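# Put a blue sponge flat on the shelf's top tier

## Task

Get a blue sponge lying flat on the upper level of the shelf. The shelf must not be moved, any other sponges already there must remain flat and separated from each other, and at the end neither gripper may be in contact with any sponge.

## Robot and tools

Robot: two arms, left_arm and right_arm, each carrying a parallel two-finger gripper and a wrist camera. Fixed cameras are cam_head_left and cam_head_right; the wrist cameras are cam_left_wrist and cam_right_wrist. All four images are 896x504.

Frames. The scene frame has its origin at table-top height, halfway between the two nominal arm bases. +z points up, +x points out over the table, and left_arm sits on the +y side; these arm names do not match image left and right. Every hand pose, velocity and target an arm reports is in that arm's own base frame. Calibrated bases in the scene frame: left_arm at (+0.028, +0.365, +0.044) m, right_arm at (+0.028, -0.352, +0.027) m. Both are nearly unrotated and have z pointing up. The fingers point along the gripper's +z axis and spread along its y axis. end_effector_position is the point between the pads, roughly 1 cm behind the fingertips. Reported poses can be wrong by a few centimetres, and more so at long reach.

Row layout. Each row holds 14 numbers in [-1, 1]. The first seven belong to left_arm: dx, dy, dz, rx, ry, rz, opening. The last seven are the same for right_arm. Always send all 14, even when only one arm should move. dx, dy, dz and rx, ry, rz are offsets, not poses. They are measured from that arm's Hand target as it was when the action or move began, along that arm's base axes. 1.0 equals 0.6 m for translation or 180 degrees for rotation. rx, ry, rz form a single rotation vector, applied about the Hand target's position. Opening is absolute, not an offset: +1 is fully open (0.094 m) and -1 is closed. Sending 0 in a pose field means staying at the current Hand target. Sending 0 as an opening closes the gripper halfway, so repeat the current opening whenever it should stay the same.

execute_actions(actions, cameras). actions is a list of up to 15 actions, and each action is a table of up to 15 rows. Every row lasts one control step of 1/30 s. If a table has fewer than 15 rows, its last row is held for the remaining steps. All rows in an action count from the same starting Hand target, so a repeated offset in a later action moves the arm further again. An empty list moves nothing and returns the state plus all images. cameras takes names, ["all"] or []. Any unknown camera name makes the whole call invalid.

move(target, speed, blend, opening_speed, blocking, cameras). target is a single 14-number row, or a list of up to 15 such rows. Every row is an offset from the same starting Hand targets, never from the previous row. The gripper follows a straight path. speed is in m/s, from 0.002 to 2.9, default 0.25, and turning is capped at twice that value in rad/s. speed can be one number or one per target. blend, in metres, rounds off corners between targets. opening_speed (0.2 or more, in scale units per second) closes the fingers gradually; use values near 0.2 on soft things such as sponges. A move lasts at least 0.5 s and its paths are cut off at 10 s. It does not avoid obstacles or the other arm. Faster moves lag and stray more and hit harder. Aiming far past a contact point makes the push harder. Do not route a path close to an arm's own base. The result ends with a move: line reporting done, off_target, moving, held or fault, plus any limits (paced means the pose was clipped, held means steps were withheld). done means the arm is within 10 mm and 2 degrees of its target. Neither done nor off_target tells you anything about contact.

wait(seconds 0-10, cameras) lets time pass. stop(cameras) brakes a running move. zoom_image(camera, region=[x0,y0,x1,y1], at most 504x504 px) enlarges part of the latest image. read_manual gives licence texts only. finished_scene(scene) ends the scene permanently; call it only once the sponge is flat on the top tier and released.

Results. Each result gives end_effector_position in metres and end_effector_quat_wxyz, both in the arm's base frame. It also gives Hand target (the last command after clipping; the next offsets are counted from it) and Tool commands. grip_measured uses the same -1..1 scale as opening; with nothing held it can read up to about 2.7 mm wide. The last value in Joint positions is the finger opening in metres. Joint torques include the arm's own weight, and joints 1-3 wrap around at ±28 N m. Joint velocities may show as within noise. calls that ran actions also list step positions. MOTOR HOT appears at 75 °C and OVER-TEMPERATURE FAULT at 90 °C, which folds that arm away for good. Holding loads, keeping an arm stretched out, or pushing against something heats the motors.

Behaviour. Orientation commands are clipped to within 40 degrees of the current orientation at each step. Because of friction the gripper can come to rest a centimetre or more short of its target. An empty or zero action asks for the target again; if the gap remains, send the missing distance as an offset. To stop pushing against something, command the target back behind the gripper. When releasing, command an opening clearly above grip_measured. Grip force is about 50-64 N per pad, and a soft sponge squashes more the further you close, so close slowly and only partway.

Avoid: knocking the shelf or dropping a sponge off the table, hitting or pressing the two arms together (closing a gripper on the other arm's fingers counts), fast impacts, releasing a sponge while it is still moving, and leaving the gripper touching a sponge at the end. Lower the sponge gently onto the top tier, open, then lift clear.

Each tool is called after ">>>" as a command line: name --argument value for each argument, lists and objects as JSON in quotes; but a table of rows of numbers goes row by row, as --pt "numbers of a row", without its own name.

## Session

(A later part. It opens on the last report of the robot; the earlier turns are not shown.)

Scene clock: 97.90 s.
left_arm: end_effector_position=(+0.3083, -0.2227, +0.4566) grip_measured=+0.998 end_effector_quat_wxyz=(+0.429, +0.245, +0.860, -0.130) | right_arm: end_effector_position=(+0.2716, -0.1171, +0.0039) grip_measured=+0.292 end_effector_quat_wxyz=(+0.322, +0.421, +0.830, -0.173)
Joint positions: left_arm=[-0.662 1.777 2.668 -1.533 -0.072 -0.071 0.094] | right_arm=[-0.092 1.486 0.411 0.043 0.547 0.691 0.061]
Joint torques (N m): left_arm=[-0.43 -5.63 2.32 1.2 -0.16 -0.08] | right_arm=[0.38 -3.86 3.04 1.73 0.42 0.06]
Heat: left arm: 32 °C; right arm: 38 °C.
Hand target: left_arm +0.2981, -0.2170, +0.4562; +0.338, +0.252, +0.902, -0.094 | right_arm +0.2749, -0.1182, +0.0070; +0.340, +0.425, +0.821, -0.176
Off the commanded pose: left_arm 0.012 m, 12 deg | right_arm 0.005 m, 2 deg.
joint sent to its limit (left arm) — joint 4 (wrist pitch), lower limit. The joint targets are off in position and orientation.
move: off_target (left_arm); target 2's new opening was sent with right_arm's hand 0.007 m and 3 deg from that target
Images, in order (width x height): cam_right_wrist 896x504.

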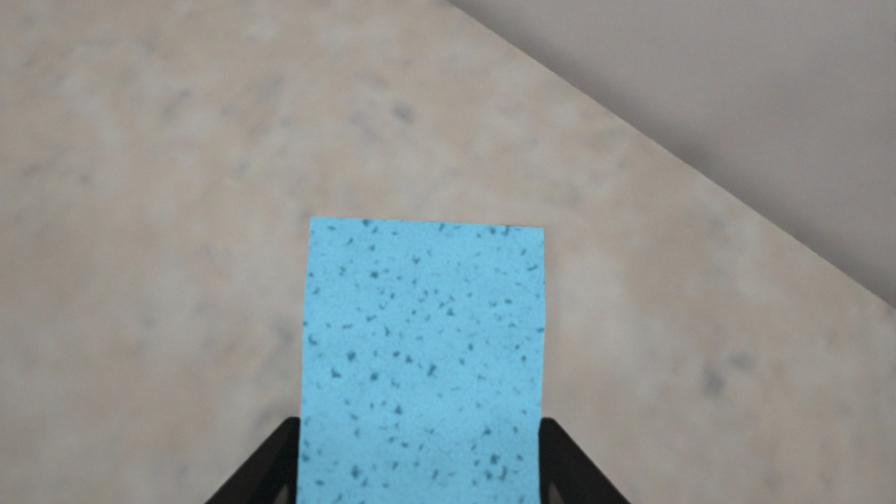

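>>> move --pt "0 0 0 0 0 0 1.0 0 0 0.1217 0 0 0 0.15" --pt "0 0 0 0 0 0 1.0 0.0585 0.0303 0.6883 0 0 0.0833 0.15" --pt "0 0 0 0 0 0 1.0 0.2085 0.5253 0.6717 0 0 0.4444 0.15" --speed '[0.12, 0.3, 0.3]' --blend '[0.02, 0.04, 0]' --cameras '["cam_right_wrist", "cam_head_right", "cam_head_left"]'

Scene clock: 104.47 s.
left_arm: end_effector_position=(+0.3083, -0.2227, +0.4566) grip_measured=+0.998 end_effector_quat_wxyz=(+0.429, +0.244, +0.860, -0.131) | right_arm: end_effector_position=(+0.4068, +0.2025, +0.4035) grip_measured=+0.285 end_effector_quat_wxyz=(+0.396, -0.197, +0.892, +0.091)
Joint positions: left_arm=[-0.662 1.777 2.668 -1.533 -0.072 -0.073 0.094] | right_arm=[0.467 2.04 2.826 -1.52 0.018 0.024 0.06]
Joint torques (N m): left_arm=[-0.46 -5.57 2.37 1.2 -0.15 -0.08] | right_arm=[0.03 -8.1 6.02 1.36 -0.14 -0.07]
Heat: left arm: 32 °C; right arm: 37 °C.
Hand target: left_arm +0.2981, -0.2170, +0.4562; +0.338, +0.252, +0.902, -0.094 | right_arm +0.4000, +0.1970, +0.4100; +0.373, -0.202, +0.902, +0.084
Off the commanded pose: left_arm 0.012 m, 12 deg | right_arm 0.011 m, 3 deg.
joint sent to its limit (left arm) — joint 4 (wrist pitch), lower limit. The joint targets are off in position and orientation.
joint sent to its limit (right arm) — joint 4 (wrist pitch), lower limit. The joint targets are off in position, not in orientation.
move: off_target (left_arm, right_arm)
Images, in order (width x height): cam_head_left 896x504, cam_head_right 896x504, cam_right_wrist 896x504.

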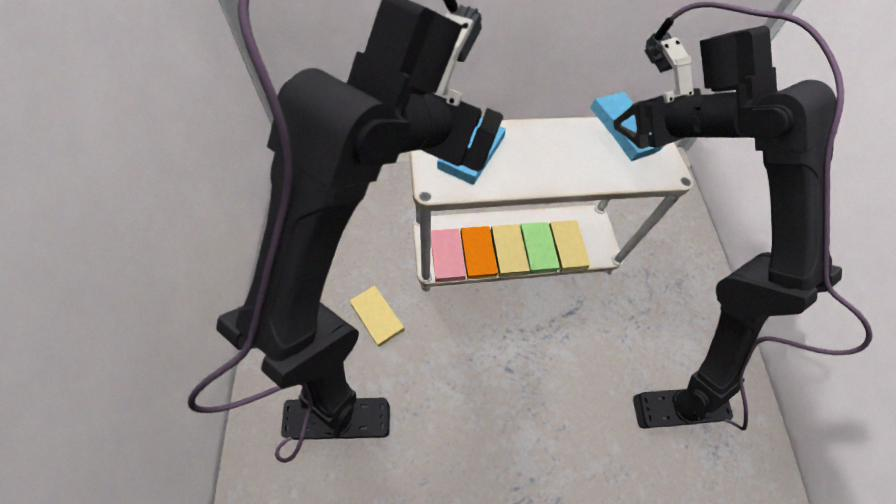

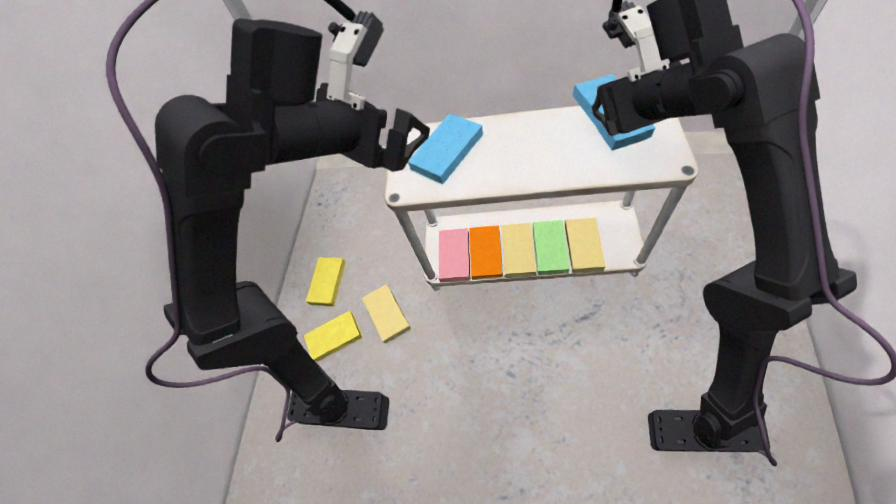

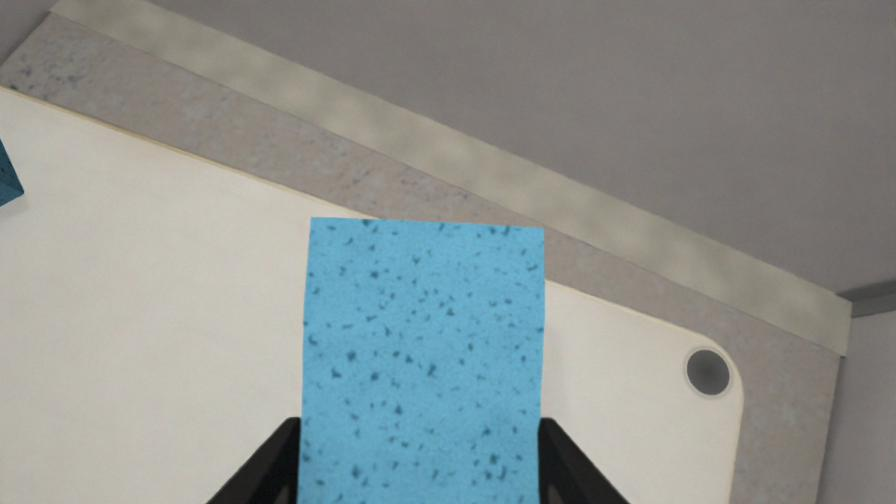

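>>> move --target '[0, 0, 0, 0, 0, 0, 1.0, -0.0155, -0.002, -0.0525, 0, 0, 0, 0.15]' --speed 0.1 --cameras '["cam_right_wrist"]'

Scene clock: 107.40 s.
left_arm: end_effector_position=(+0.3083, -0.2227, +0.4566) grip_measured=+0.998 end_effector_quat_wxyz=(+0.429, +0.244, +0.860, -0.131) | right_arm: end_effector_position=(+0.3904, +0.1946, +0.3634) grip_measured=+0.285 end_effector_quat_wxyz=(+0.346, -0.207, +0.912, +0.073)
Joint positions: left_arm=[-0.662 1.777 2.668 -1.533 -0.072 -0.073 0.094] | right_arm=[0.471 1.851 2.392 -1.39 0.027 0.015 0.06]
Joint torques (N m): left_arm=[-0.46 -5.57 2.28 1.19 -0.15 -0.07] | right_arm=[0.31 -9.42 3.11 2.1 -0.04 0.01]
Heat: left arm: 32 °C; right arm: 37 °C.
Hand target: left_arm +0.2981, -0.2170, +0.4562; +0.338, +0.252, +0.902, -0.094 | right_arm +0.3907, +0.1958, +0.3785; +0.373, -0.202, +0.902, +0.084
Off the commanded pose: left_arm 0.012 m, 12 deg | right_arm 0.015 m, 4 deg.
joint sent to its limit (left arm) — joint 4 (wrist pitch), lower limit. The joint targets are off in position and orientation.
move: off_target (left_arm, right_arm)
Images, in order (width x height): cam_right_wrist 896x504.

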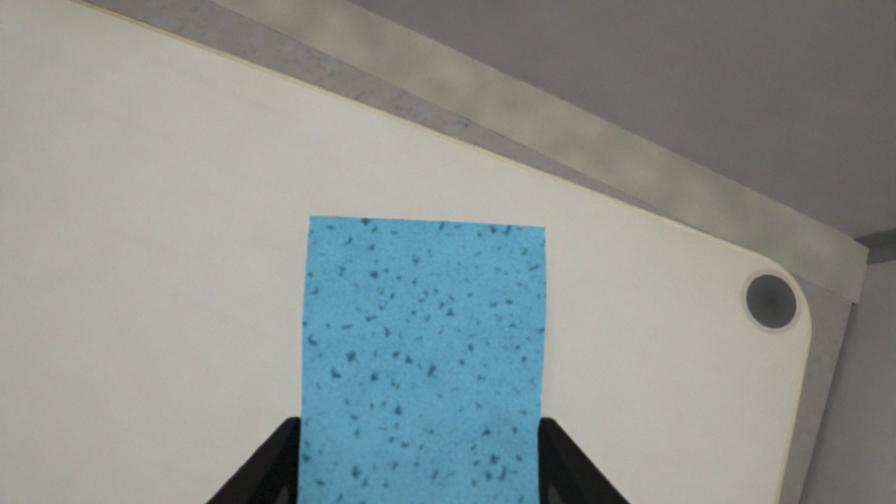

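>>> move --target '[0, 0, 0, 0, 0, 0, 1.0, 0, 0, -0.025, 0, 0, 0, 0.15]' --speed 0.06 --cameras '["cam_right_wrist"]'

Scene clock: 108.67 s.
left_arm: end_effector_position=(+0.3083, -0.2227, +0.4566) grip_measured=+0.998 end_effector_quat_wxyz=(+0.429, +0.244, +0.860, -0.131) | right_arm: end_effector_position=(+0.3901, +0.1945, +0.3619) grip_measured=+0.285 end_effector_quat_wxyz=(+0.367, -0.205, +0.904, +0.078)
Joint positions: left_arm=[-0.662 1.777 2.668 -1.533 -0.072 -0.073 0.094] | right_arm=[0.471 1.765 2.228 -1.266 0.027 0.015 0.06]
Joint torques (N m): left_arm=[-0.49 -5.56 2.32 1.2 -0.14 -0.08] | right_arm=[0.32 -7.73 2.81 1.94 -0.05 0.01]
Heat: left arm: 32 °C; right arm: 37 °C.
Hand target: left_arm +0.2981, -0.2170, +0.4562; +0.338, +0.252, +0.902, -0.094 | right_arm +0.3907, +0.1958, +0.3635; +0.373, -0.202, +0.902, +0.084
Off the commanded pose: left_arm 0.012 m, 12 deg | right_arm 0.002 m, 1 deg.
joint sent to its limit (left arm) — joint 4 (wrist pitch), lower limit. The joint targets are off in position and orientation.
move: off_target (left_arm)
Images, in order (width x height): cam_right_wrist 896x504.

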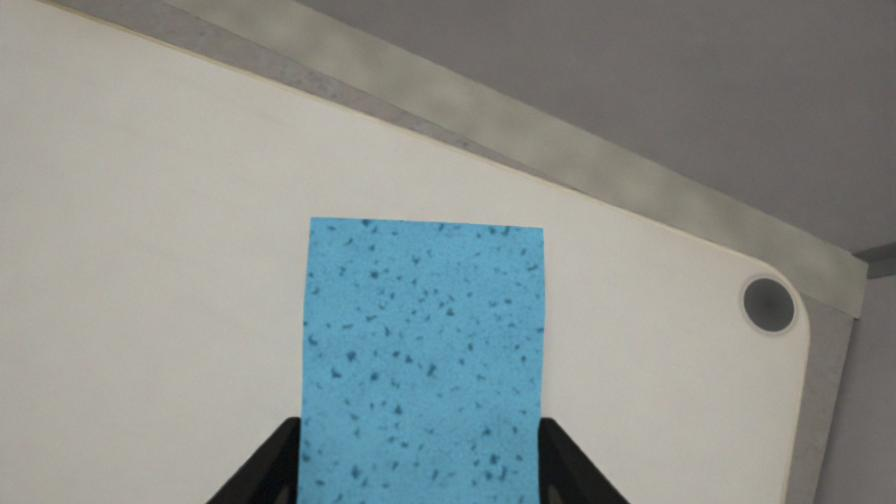

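>>> move --target '[0, 0, 0, 0, 0, 0, 1.0, 0, 0, -0.015, 0, 0, 0, 0.15]' --speed 0.06 --cameras '["cam_right_wrist", "cam_head_left"]'

>>> zoom_image --camera "cam_head_left" --region '[570, 70, 710, 210]'

Scene clock: 110.27 s.
left_arm: end_effector_position=(+0.3083, -0.2227, +0.4566) grip_measured=+0.998 end_effector_quat_wxyz=(+0.429, +0.244, +0.860, -0.131) | right_arm: end_effector_position=(+0.3900, +0.1944, +0.3618) grip_measured=+0.285 end_effector_quat_wxyz=(+0.380, -0.203, +0.899, +0.081)
Joint positions: left_arm=[-0.662 1.777 2.668 -1.533 -0.072 -0.073 0.094] | right_arm=[0.471 1.722 2.148 -1.2 0.027 0.015 0.06]
Joint torques (N m): left_arm=[-0.47 -5.6 2.33 1.2 -0.15 -0.07] | right_arm=[0.32 -6.75 2.61 1.82 -0.04 0.02]
Heat: left arm: 32 °C; right arm: 37 °C.
Hand target: left_arm +0.2981, -0.2170, +0.4562; +0.338, +0.252, +0.902, -0.094 | right_arm +0.3907, +0.1958, +0.3545; +0.373, -0.202, +0.902, +0.084
Off the commanded pose: left_arm 0.012 m, 12 deg | right_arm 0.007 m, 1 deg.
joint sent to its limit (left arm) — joint 4 (wrist pitch), lower limit. The joint targets are off in position and orientation.
move: off_target (left_arm)
Images, in order (width x height): cam_head_left 896x504, cam_right_wrist 896x504.

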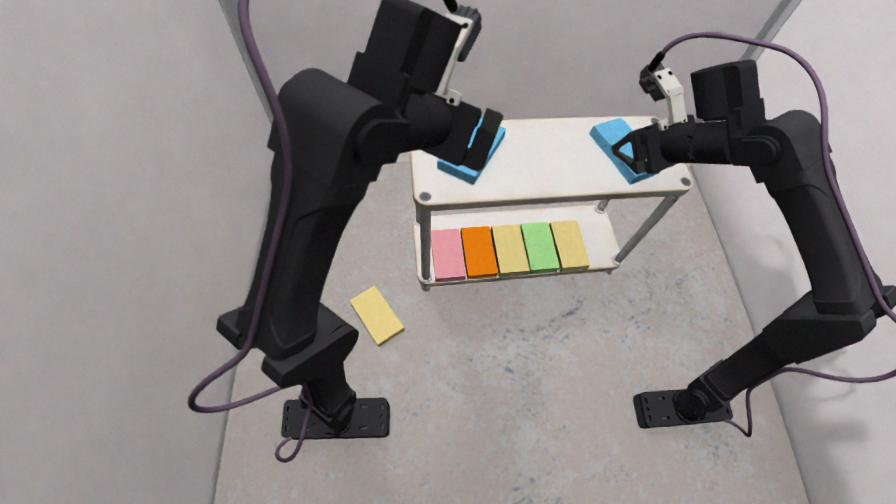

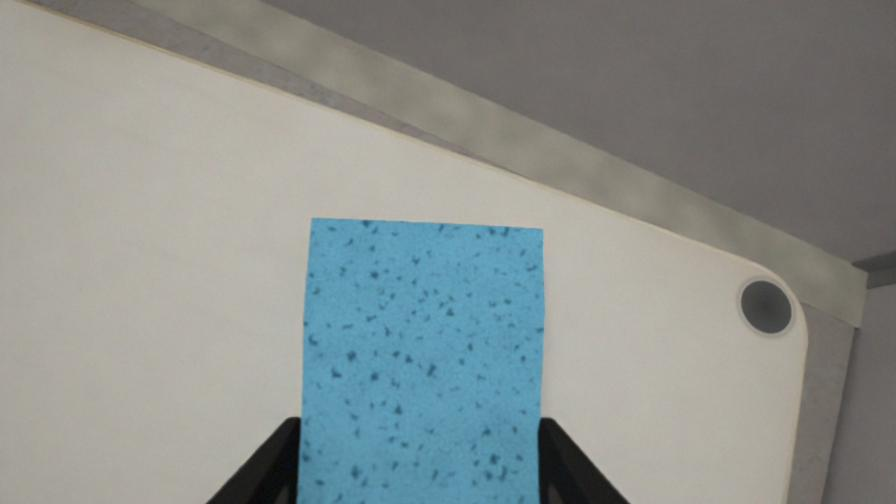

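Scaled by 3.600 from the camera's 896x504 image, which has a finer 1280x720 frame.

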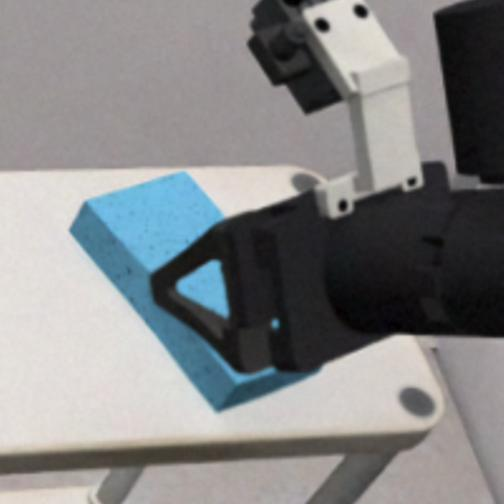

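>>> move --pt "0 0 0 0 0 0 1.0 0 0 0.026 -0.0059 0.0126 0 0.15" --pt "0 0 0 0 0 0 1.0 0 0 0.026 -0.0059 0.0126 0 1.0" --pt "0 0 0 0 0 0 1.0 -0.01 -0.005 0.15 -0.0059 0.0126 0 1.0" --pt "0 0 0 0 0 0 1.0 -0.12 -0.06 0.24 -0.0059 0.0126 0 1.0" --speed '[0.05, 0.1, 0.15, 0.25]' --blend '[0, 0, 0.03, 0]' --opening_speed 1.5 --cameras '["cam_right_wrist", "cam_head_left", "cam_head_right"]'

Scene clock: 115.53 s.
left_arm: end_effector_position=(+0.3085, -0.2225, +0.4566) grip_measured=+0.998 end_effector_quat_wxyz=(+0.429, +0.244, +0.860, -0.130) | right_arm: end_effector_position=(+0.3240, +0.1636, +0.5071) grip_measured=+0.997 end_effector_quat_wxyz=(+0.509, -0.189, +0.831, +0.120)
Joint positions: left_arm=[-0.662 1.777 2.668 -1.533 -0.073 -0.073 0.094] | right_arm=[0.473 1.76 2.803 -1.513 0.016 0.016 0.094]
Joint torques (N m): left_arm=[-0.47 -5.55 2.28 1.21 -0.14 -0.09] | right_arm=[0.32 -4.97 2.07 1.53 -0.04 -0.03]
Heat: left arm: 32 °C; right arm: 37 °C.
Hand target: left_arm +0.2981, -0.2170, +0.4562; +0.338, +0.252, +0.902, -0.094 | right_arm +0.3187, +0.1598, +0.4985; +0.353, -0.204, +0.910, +0.079
Off the commanded pose: left_arm 0.012 m, 12 deg | right_arm 0.011 m, 21 deg.
elbow stopped short (right arm): the move would have taken joint 3 (elbow) straighter than the controller allows.
joint sent to its limit (left arm) — joint 4 (wrist pitch), lower limit. The joint targets are off in position and orientation.
joint sent to its limit (right arm) — joint 4 (wrist pitch), lower limit. The joint targets are off in position and orientation.
move: off_target (left_arm, right_arm)
Images, in order (width x height): cam_head_left 896x504, cam_head_right 896x504, cam_right_wrist 896x504.

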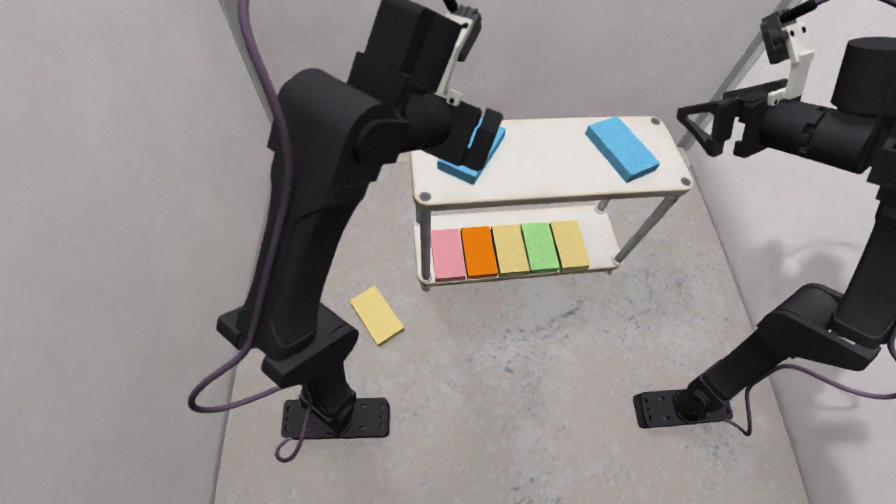

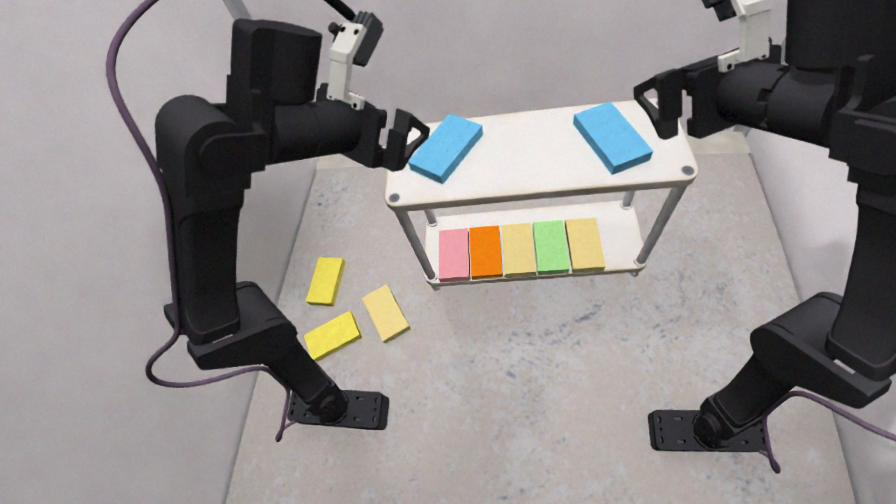

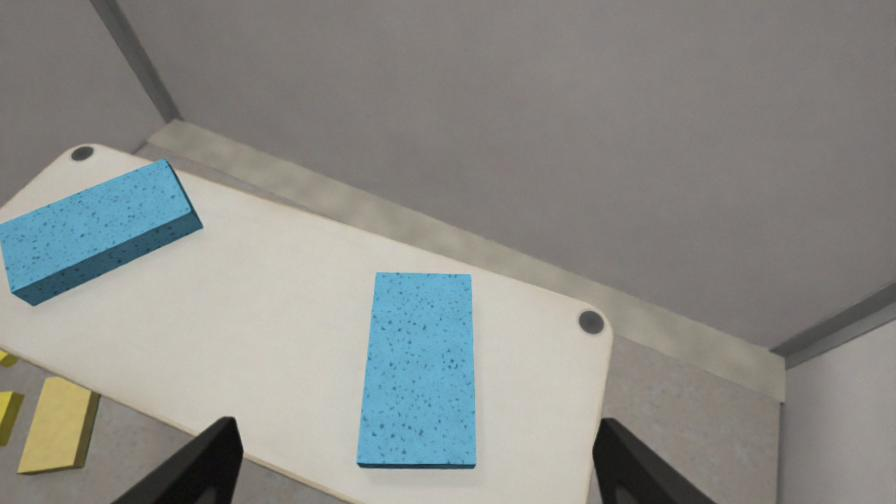

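>>> finished_scene --scene 1

The scene is finished: the task was done.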